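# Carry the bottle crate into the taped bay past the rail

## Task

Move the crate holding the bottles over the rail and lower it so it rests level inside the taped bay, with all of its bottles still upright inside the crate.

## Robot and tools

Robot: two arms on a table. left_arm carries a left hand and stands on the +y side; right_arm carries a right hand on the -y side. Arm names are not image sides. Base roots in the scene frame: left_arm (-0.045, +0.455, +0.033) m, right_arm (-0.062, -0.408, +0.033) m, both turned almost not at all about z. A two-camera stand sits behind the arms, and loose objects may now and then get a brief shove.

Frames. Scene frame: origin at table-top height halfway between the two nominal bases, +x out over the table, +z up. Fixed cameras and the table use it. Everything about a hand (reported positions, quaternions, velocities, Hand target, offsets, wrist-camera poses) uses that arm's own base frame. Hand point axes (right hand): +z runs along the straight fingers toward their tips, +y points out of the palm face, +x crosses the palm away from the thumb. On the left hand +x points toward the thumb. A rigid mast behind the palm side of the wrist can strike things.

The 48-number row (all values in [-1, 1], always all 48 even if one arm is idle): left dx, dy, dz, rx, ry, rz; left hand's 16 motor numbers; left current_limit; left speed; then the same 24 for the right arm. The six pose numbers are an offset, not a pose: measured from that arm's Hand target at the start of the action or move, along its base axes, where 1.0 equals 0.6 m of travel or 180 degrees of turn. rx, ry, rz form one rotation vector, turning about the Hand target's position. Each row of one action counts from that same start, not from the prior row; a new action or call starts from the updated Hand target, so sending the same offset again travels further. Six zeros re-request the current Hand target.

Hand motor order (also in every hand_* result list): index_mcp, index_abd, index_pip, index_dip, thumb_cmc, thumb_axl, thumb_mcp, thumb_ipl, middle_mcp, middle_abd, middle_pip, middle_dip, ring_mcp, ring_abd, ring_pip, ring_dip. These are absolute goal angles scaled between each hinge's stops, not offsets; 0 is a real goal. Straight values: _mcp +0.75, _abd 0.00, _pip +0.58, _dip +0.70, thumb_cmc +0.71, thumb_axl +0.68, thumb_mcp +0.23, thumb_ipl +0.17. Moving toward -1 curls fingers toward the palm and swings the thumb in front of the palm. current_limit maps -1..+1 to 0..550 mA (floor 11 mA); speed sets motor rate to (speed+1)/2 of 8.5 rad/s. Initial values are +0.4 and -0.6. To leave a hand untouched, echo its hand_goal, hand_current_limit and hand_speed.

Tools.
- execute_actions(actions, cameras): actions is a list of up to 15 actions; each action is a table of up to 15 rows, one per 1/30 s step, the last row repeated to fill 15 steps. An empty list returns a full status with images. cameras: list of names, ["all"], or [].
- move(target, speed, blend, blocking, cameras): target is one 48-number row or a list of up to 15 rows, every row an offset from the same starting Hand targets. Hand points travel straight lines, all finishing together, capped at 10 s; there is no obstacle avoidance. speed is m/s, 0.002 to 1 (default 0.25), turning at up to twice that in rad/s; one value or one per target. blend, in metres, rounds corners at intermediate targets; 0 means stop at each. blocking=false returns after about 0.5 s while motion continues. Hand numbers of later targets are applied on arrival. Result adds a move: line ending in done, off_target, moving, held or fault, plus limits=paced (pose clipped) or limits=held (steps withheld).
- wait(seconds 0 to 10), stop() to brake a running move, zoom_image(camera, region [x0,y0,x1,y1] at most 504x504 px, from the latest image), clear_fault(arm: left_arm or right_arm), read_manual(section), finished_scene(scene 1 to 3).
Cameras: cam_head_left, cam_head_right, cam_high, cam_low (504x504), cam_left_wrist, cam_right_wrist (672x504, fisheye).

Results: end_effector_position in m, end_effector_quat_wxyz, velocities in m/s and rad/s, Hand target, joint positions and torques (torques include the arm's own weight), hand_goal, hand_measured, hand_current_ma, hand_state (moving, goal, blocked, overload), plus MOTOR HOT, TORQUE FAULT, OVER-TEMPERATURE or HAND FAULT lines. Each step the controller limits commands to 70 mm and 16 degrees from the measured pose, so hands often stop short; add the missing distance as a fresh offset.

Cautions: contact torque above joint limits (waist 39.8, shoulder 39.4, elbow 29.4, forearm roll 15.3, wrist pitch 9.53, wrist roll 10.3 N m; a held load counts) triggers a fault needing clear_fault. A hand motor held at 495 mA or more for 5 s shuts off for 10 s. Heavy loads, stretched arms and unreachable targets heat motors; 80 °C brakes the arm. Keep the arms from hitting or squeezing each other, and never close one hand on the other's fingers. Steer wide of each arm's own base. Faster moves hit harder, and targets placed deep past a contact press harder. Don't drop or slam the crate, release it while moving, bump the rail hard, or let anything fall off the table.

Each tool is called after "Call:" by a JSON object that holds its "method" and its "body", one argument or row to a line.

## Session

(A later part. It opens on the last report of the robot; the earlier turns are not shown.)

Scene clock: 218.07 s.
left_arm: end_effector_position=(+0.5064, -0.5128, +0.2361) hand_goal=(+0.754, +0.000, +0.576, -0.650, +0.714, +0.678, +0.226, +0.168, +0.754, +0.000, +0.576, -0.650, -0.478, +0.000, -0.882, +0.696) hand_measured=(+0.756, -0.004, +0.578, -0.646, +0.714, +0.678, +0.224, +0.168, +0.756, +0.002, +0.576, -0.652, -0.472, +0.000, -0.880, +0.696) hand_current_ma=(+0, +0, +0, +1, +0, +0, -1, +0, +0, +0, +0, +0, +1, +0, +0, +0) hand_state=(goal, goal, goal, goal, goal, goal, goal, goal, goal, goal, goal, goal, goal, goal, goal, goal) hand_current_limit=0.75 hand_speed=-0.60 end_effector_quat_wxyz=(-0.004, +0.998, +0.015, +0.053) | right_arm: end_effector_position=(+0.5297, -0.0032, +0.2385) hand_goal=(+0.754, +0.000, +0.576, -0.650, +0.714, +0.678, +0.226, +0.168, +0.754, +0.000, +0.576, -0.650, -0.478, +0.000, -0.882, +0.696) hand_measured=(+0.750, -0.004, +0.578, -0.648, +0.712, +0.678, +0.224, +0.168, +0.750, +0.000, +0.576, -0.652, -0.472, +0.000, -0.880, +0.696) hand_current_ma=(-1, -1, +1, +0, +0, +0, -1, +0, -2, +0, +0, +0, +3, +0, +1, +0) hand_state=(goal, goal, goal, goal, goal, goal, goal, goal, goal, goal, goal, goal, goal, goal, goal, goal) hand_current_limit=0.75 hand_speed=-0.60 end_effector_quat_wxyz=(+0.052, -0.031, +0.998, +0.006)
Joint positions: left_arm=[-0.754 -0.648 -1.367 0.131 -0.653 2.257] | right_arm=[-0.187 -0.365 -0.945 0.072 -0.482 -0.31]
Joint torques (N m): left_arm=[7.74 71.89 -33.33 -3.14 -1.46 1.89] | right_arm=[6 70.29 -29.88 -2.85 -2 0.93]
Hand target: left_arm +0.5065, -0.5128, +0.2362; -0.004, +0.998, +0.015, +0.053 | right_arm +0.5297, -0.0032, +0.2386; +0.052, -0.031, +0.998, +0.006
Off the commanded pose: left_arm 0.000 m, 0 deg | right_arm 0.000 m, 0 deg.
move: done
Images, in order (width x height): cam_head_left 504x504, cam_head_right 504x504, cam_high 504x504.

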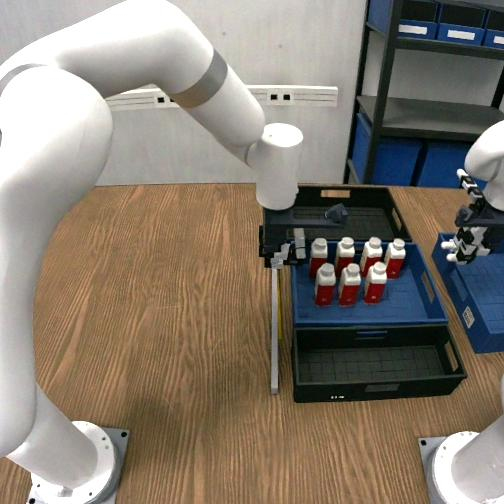

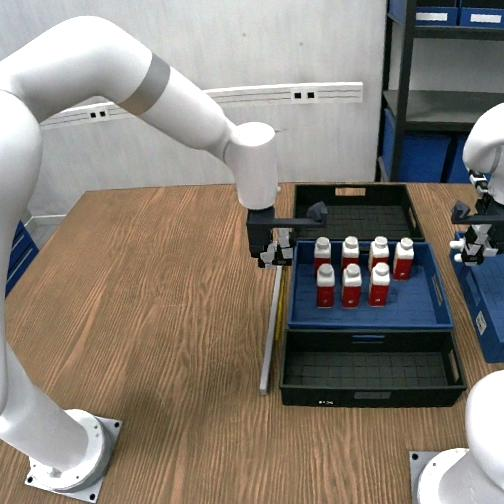

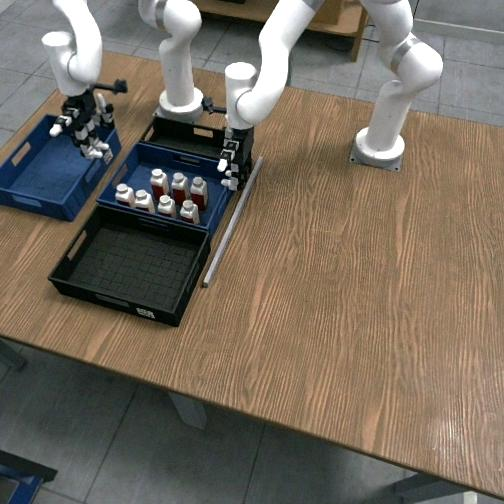

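Call:
{"method": "move", "body": {
  "target": [
    [-0.2,0.2,0,0,0,0, 0.754,0,0.576,-0.65,0.714,0.678,0.226,0.168,0.754,0,0.576,-0.65,-0.479,0,-0.883,0.696,0.75,-0.6, 0,0,-0.2,0,0,0, 0.754,0,0.576,-0.65,0.714,0.678,0.226,0.168,0.754,0,0.576,-0.65,-0.479,0,-0.883,0.696,0.75,-0.6],
    [-0.2,0.2,0,0,0,0, 0.754,0,0.576,-0.65,0.714,0.678,0.226,0.168,0.754,0,0.576,-0.65,-0.479,0,-0.883,0.696,0.75,-0.6, 0,0.075,-0.2,0,0,0, 0.754,0,0.576,-0.65,0.714,0.678,0.226,0.168,0.754,0,0.576,-0.65,-0.479,0,-0.883,0.696,0.75,-0.6]
  ],
  "cameras": ["cam_head_left","cam_right_wrist"],
  "speed": [0.1,0.03]
}}

Call:
{"method": "zoom_image", "body": {
  "camera": "cam_right_wrist",
  "region": [200, 60, 440, 270]
}}

Scene clock: 245.63 s.
left_arm: end_effector_position=(+0.3865, -0.3928, +0.2362) hand_goal=(+0.754, +0.000, +0.576, -0.650, +0.714, +0.678, +0.226, +0.168, +0.754, +0.000, +0.576, -0.650, -0.478, +0.000, -0.882, +0.696) hand_measured=(+0.754, -0.004, +0.578, -0.646, +0.714, +0.678, +0.224, +0.168, +0.754, +0.002, +0.576, -0.652, -0.472, +0.000, -0.880, +0.696) hand_current_ma=(+0, +0, +0, +1, +0, +0, -1, +0, +0, +0, +0, +0, +1, +0, +0, +0) hand_state=(goal, goal, goal, goal, goal, goal, goal, goal, goal, goal, goal, goal, goal, goal, goal, goal) hand_current_limit=0.75 hand_speed=-0.60 end_effector_quat_wxyz=(-0.004, +0.998, +0.015, +0.053) | right_arm: end_effector_position=(+0.5297, +0.0418, +0.1186) hand_goal=(+0.754, +0.000, +0.576, -0.650, +0.714, +0.678, +0.226, +0.168, +0.754, +0.000, +0.576, -0.650, -0.478, +0.000, -0.882, +0.696) hand_measured=(+0.752, -0.004, +0.578, -0.648, +0.712, +0.678, +0.222, +0.168, +0.750, +0.000, +0.576, -0.652, -0.472, +0.000, -0.880, +0.696) hand_current_ma=(-1, -1, +1, +0, +0, +0, -1, +0, -1, +0, +0, +0, +3, +0, +1, +0) hand_state=(goal, goal, goal, goal, goal, goal, goal, goal, goal, goal, goal, goal, goal, goal, goal, goal) hand_current_limit=0.75 hand_speed=-0.60 end_effector_quat_wxyz=(+0.052, -0.031, +0.998, +0.006)
Joint positions: left_arm=[-0.743 -0.284 -0.832 0.169 -0.484 2.222] | right_arm=[-0.097 -0.58 -0.905 0.11 -0.224 -0.264]
Joint torques (N m): left_arm=[7.68 53.34 -3.76 5.7 1.56 -2.16] | right_arm=[6.9 75.86 -6.98 -2.87 2.44 0.85]
Hand target: left_arm +0.3865, -0.3928, +0.2362; -0.004, +0.998, +0.015, +0.053 | right_arm +0.5297, +0.0418, +0.1186; +0.052, -0.031, +0.998, +0.006
Off the commanded pose: left_arm 0.000 m, 0 deg | right_arm 0.000 m, 0 deg.
move: done
Images, in order (width x height): cam_head_left 504x504, cam_right_wrist 672x504.

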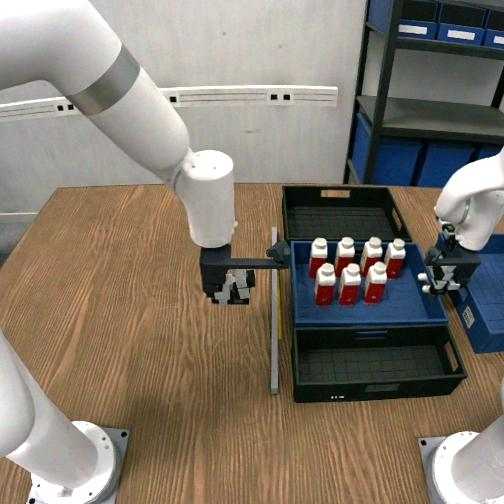

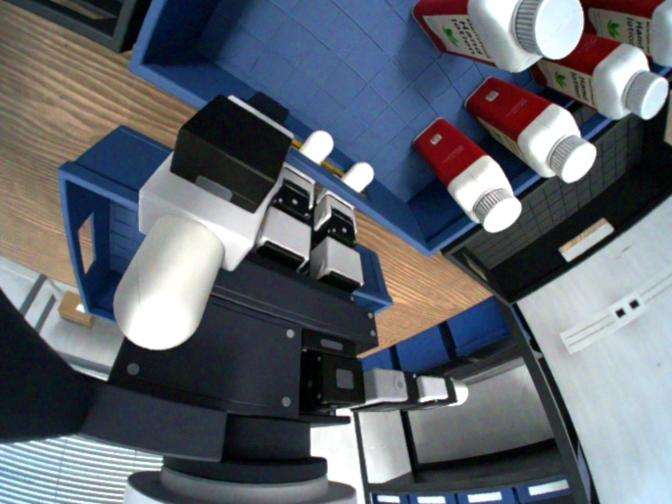

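Scaled by 2.100 from the camera's 672x504 image, which has a finer 960x720 frame.

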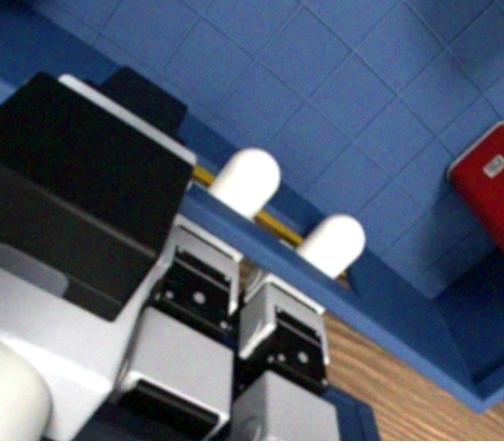

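Call:
{"method": "move", "body": {
  "target": [
    [0,0,0,0,0,0, 0.754,0,0.576,-0.65,0.714,0.678,0.226,0.168,0.754,0,0.576,-0.65,-0.479,0,-0.883,0.696,0.75,-0.6, 0,0.0233,0,0,0,0, 0.754,0,0.576,-0.65,0.714,0.678,0.226,0.168,0.754,0,0.576,-0.65,-0.479,0,-0.883,0.696,0.75,-0.6]
  ],
  "cameras": ["cam_head_left"],
  "speed": 0.03
}}

Call:
{"method": "zoom_image", "body": {
  "camera": "cam_head_left",
  "region": [260, 180, 500, 400]
}}

Scene clock: 249.53 s.
left_arm: end_effector_position=(+0.3865, -0.3928, +0.2362) hand_goal=(+0.754, +0.000, +0.576, -0.650, +0.714, +0.678, +0.226, +0.168, +0.754, +0.000, +0.576, -0.650, -0.478, +0.000, -0.882, +0.696) hand_measured=(+0.754, -0.004, +0.578, -0.646, +0.714, +0.678, +0.224, +0.168, +0.754, +0.002, +0.576, -0.652, -0.472, +0.000, -0.880, +0.696) hand_current_ma=(+0, +0, +0, +1, +0, +0, -1, +0, +0, +0, +0, +0, +1, +0, +0, +0) hand_state=(goal, goal, goal, goal, goal, goal, goal, goal, goal, goal, goal, goal, goal, goal, goal, goal) hand_current_limit=0.75 hand_speed=-0.60 end_effector_quat_wxyz=(-0.004, +0.998, +0.015, +0.053) | right_arm: end_effector_position=(+0.5297, +0.0558, +0.1186) hand_goal=(+0.754, +0.000, +0.576, -0.650, +0.714, +0.678, +0.226, +0.168, +0.754, +0.000, +0.576, -0.650, -0.478, +0.000, -0.882, +0.696) hand_measured=(+0.784, -0.004, +0.578, -0.648, +0.712, +0.678, +0.222, +0.168, +0.764, +0.000, +0.576, -0.652, -0.472, +0.000, -0.880, +0.696) hand_current_ma=(+36, -1, +1, +0, +0, +0, -1, +0, +7, +0, +0, +0, +3, +0, +1, +0) hand_state=(blocked, goal, goal, goal, goal, goal, goal, goal, goal, goal, goal, goal, goal, goal, goal, goal) hand_current_limit=0.75 hand_speed=-0.60 end_effector_quat_wxyz=(+0.052, -0.031, +0.998, +0.006)
Joint positions: left_arm=[-0.743 -0.284 -0.832 0.169 -0.484 2.222] | right_arm=[-0.068 -0.578 -0.902 0.098 -0.222 -0.224]
Joint torques (N m): left_arm=[7.67 53.28 -3.43 5.87 1.71 -2.11] | right_arm=[8.81 74.23 -6.1 -3.13 2.38 0.59]
Hand target: left_arm +0.3865, -0.3928, +0.2362; -0.004, +0.998, +0.015, +0.053 | right_arm +0.5297, +0.0558, +0.1186; +0.052, -0.031, +0.998, +0.006
Off the commanded pose: left_arm 0.000 m, 0 deg | right_arm 0.000 m, 0 deg.
move: done
Images, in order (width x height): cam_head_left 504x504.

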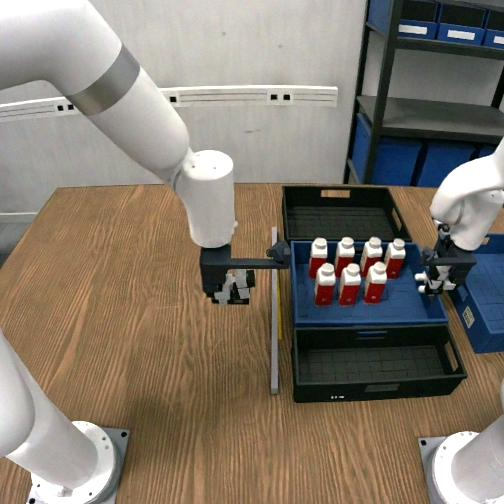

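Scaled by 2.100 from the camera's 504x504 image, which has a finer 720x720 frame.

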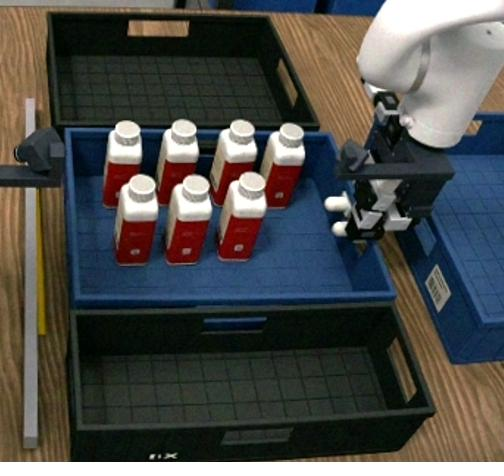

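Call:
{"method": "move", "body": {
  "target": [
    [0,0,0,0,0,0, 0.754,0,0.576,-0.65,0.714,0.678,0.226,0.168,0.754,0,0.576,-0.65,-0.479,0,-0.883,0.696,0.75,-0.6, 0,0.0333,0,0,0,0, 0.754,0,0.576,-0.65,0.714,0.678,0.226,0.168,0.754,0,0.576,-0.65,-0.479,0,-0.883,0.696,0.75,-0.6]
  ],
  "cameras": ["cam_head_left","cam_right_wrist"],
  "speed": 0.02
}}

Call:
{"method": "zoom_image", "body": {
  "camera": "cam_head_left",
  "region": [260, 180, 500, 400]
}}

Scene clock: 253.70 s.
left_arm: end_effector_position=(+0.3865, -0.3928, +0.2362) hand_goal=(+0.754, +0.000, +0.576, -0.650, +0.714, +0.678, +0.226, +0.168, +0.754, +0.000, +0.576, -0.650, -0.478, +0.000, -0.882, +0.696) hand_measured=(+0.754, -0.004, +0.578, -0.646, +0.714, +0.678, +0.224, +0.168, +0.754, +0.002, +0.576, -0.652, -0.472, +0.000, -0.880, +0.696) hand_current_ma=(+0, +0, +0, +1, +0, +0, -1, +0, +0, +0, +0, +0, +1, +0, +0, +0) hand_state=(goal, goal, goal, goal, goal, goal, goal, goal, goal, goal, goal, goal, goal, goal, goal, goal) hand_current_limit=0.75 hand_speed=-0.60 end_effector_quat_wxyz=(-0.004, +0.998, +0.015, +0.053) | right_arm: end_effector_position=(+0.5297, +0.0758, +0.1186) hand_goal=(+0.754, +0.000, +0.576, -0.650, +0.714, +0.678, +0.226, +0.168, +0.754, +0.000, +0.576, -0.650, -0.478, +0.000, -0.882, +0.696) hand_measured=(+0.802, -0.002, +0.578, -0.648, +0.712, +0.678, +0.222, +0.168, +0.784, +0.000, +0.576, -0.652, -0.472, +0.000, -0.880, +0.696) hand_current_ma=(+75, +0, +1, +0, +0, +0, -1, +0, +35, +0, +0, +0, +3, +0, +1, +0) hand_state=(blocked, goal, goal, goal, goal, goal, goal, goal, blocked, goal, goal, goal, goal, goal, goal, goal) hand_current_limit=0.75 hand_speed=-0.60 end_effector_quat_wxyz=(+0.052, -0.031, +0.998, +0.006)
Joint positions: left_arm=[-0.743 -0.284 -0.832 0.169 -0.484 2.222] | right_arm=[-0.028 -0.577 -0.899 0.08 -0.22 -0.166]
Joint torques (N m): left_arm=[6.28 53.37 -3.82 5.44 1.78 -2.03] | right_arm=[10.04 73.24 -5.82 -2.64 2.07 0.47]
Hand target: left_arm +0.3865, -0.3928, +0.2362; -0.004, +0.998, +0.015, +0.053 | right_arm +0.5297, +0.0758, +0.1186; +0.052, -0.031, +0.998, +0.006
Off the commanded pose: left_arm 0.000 m, 0 deg | right_arm 0.000 m, 0 deg.
move: done
Images, in order (width x height): cam_head_left 504x504, cam_right_wrist 672x504.

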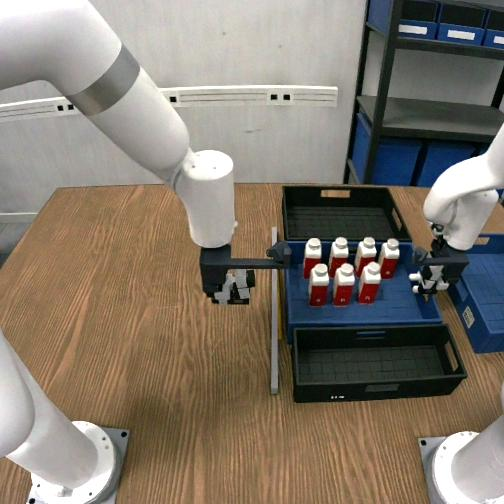

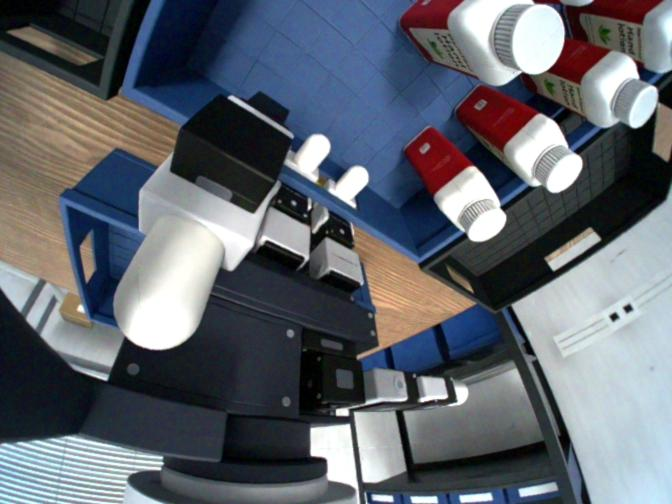

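Scaled by 2.100 from the camera's 504x504 image, which has a finer 720x720 frame.

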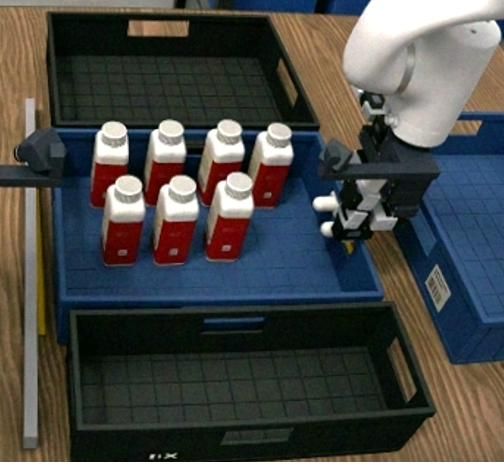

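Call:
{"method": "move", "body": {
  "target": [
    [0,0,0,0,0,0, 0.754,0,0.576,-0.65,0.714,0.678,0.226,0.168,0.754,0,0.576,-0.65,-0.479,0,-0.883,0.696,0.75,-0.6, 0,-0.1,0.002,0,0,0, 0.754,0,0.576,-0.65,0.714,0.678,0.226,0.168,0.754,0,0.576,-0.65,-0.479,0,-0.883,0.696,0.75,-0.6],
    [0,0,0,0,0,0, 0.754,0,0.576,-0.65,0.714,0.678,0.226,0.168,0.754,0,0.576,-0.65,-0.479,0,-0.883,0.696,0.75,-0.6, 0,-0.1,0.25,0,0,0, 0.754,0,0.576,-0.65,0.714,0.678,0.226,0.168,0.754,0,0.576,-0.65,-0.479,0,-0.883,0.696,0.75,-0.6]
  ],
  "cameras": ["cam_head_left","cam_head_right","cam_high","cam_right_wrist"],
  "speed": [0.04,0.15]
}}

Call:
{"method": "zoom_image", "body": {
  "camera": "cam_head_left",
  "region": [260, 180, 500, 400]
}}

Call:
{"method": "zoom_image", "body": {
  "camera": "cam_head_right",
  "region": [260, 180, 500, 400]
}}

Scene clock: 263.93 s.
left_arm: end_effector_position=(+0.3865, -0.3928, +0.2362) hand_goal=(+0.754, +0.000, +0.576, -0.650, +0.714, +0.678, +0.226, +0.168, +0.754, +0.000, +0.576, -0.650, -0.478, +0.000, -0.882, +0.696) hand_measured=(+0.754, -0.004, +0.578, -0.646, +0.714, +0.678, +0.224, +0.168, +0.754, +0.002, +0.576, -0.652, -0.472, +0.000, -0.880, +0.696) hand_current_ma=(+0, +0, +0, +1, +0, +0, -1, +0, +0, +0, +0, +0, +1, +0, +0, +0) hand_state=(goal, goal, goal, goal, goal, goal, goal, goal, goal, goal, goal, goal, goal, goal, goal, goal) hand_current_limit=0.75 hand_speed=-0.60 end_effector_quat_wxyz=(-0.004, +0.998, +0.015, +0.053) | right_arm: end_effector_position=(+0.5297, +0.0158, +0.2686) hand_goal=(+0.754, +0.000, +0.576, -0.650, +0.714, +0.678, +0.226, +0.168, +0.754, +0.000, +0.576, -0.650, -0.478, +0.000, -0.882, +0.696) hand_measured=(+0.756, -0.002, +0.578, -0.648, +0.712, +0.678, +0.222, +0.168, +0.756, +0.000, +0.576, -0.652, -0.472, +0.000, -0.880, +0.696) hand_current_ma=(+0, +0, +1, +0, +0, +0, -1, +0, +0, +0, +0, +0, +3, +0, +1, +0) hand_state=(goal, goal, goal, goal, goal, goal, goal, goal, goal, goal, goal, goal, goal, goal, goal, goal) hand_current_limit=0.75 hand_speed=-0.60 end_effector_quat_wxyz=(+0.052, -0.031, +0.998, +0.006)
Joint positions: left_arm=[-0.743 -0.284 -0.832 0.169 -0.484 2.222] | right_arm=[-0.149 -0.312 -0.955 0.057 -0.543 -0.258]
Joint torques (N m): left_arm=[6.46 54.05 -4.43 5.9 1.6 -2.11] | right_arm=[6.2 68.49 -31.12 -2.48 -1.98 0.84]
Hand target: left_arm +0.3865, -0.3928, +0.2362; -0.004, +0.998, +0.015, +0.053 | right_arm +0.5297, +0.0158, +0.2686; +0.052, -0.031, +0.998, +0.006
Off the commanded pose: left_arm 0.000 m, 0 deg | right_arm 0.000 m, 0 deg.
move: done
Images, in order (width x height): cam_head_left 504x504, cam_head_right 504x504, cam_high 504x504, cam_right_wrist 672x504.

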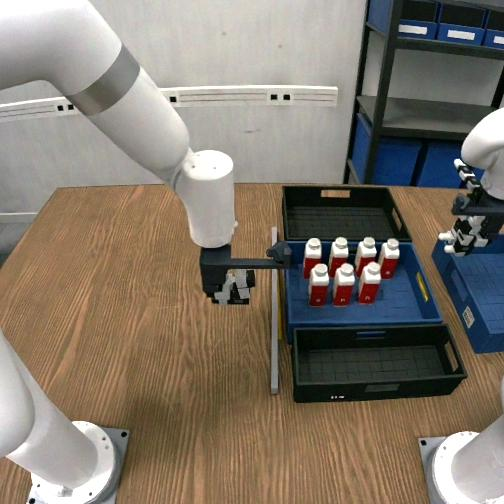

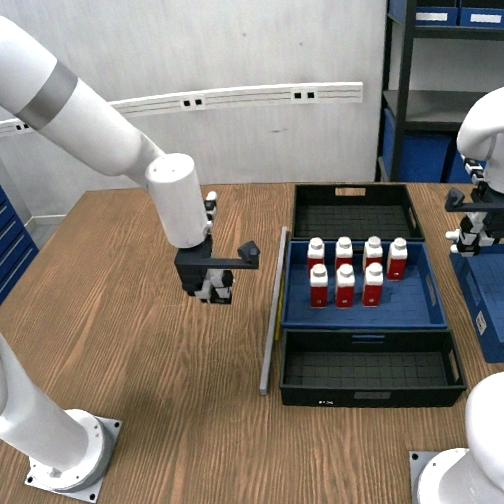

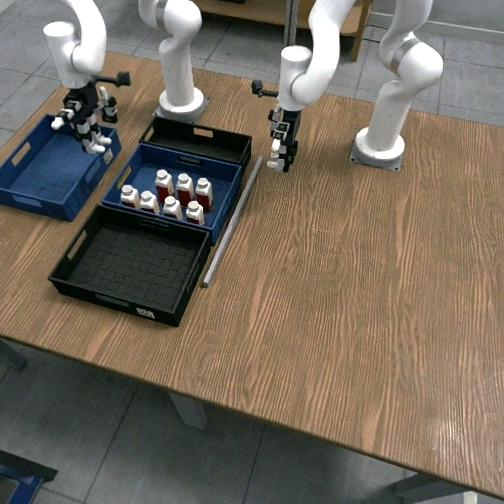

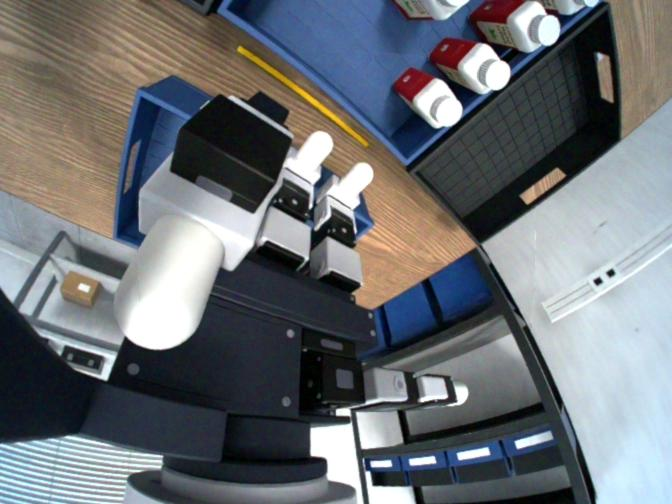

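Scaled by 2.100 from the camera's 504x504 image, which has a finer 720x720 frame.

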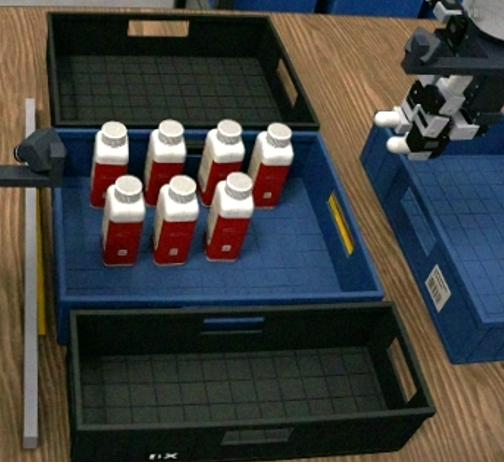

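Scaled by 2.100 from the camera's 504x504 image, which has a finer 720x720 frame.

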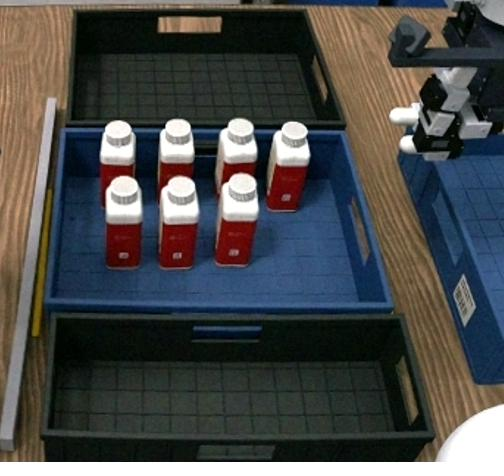

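Call:
{"method": "finished_scene", "body": {
  "scene": 2
}}

The scene is finished: the task was done.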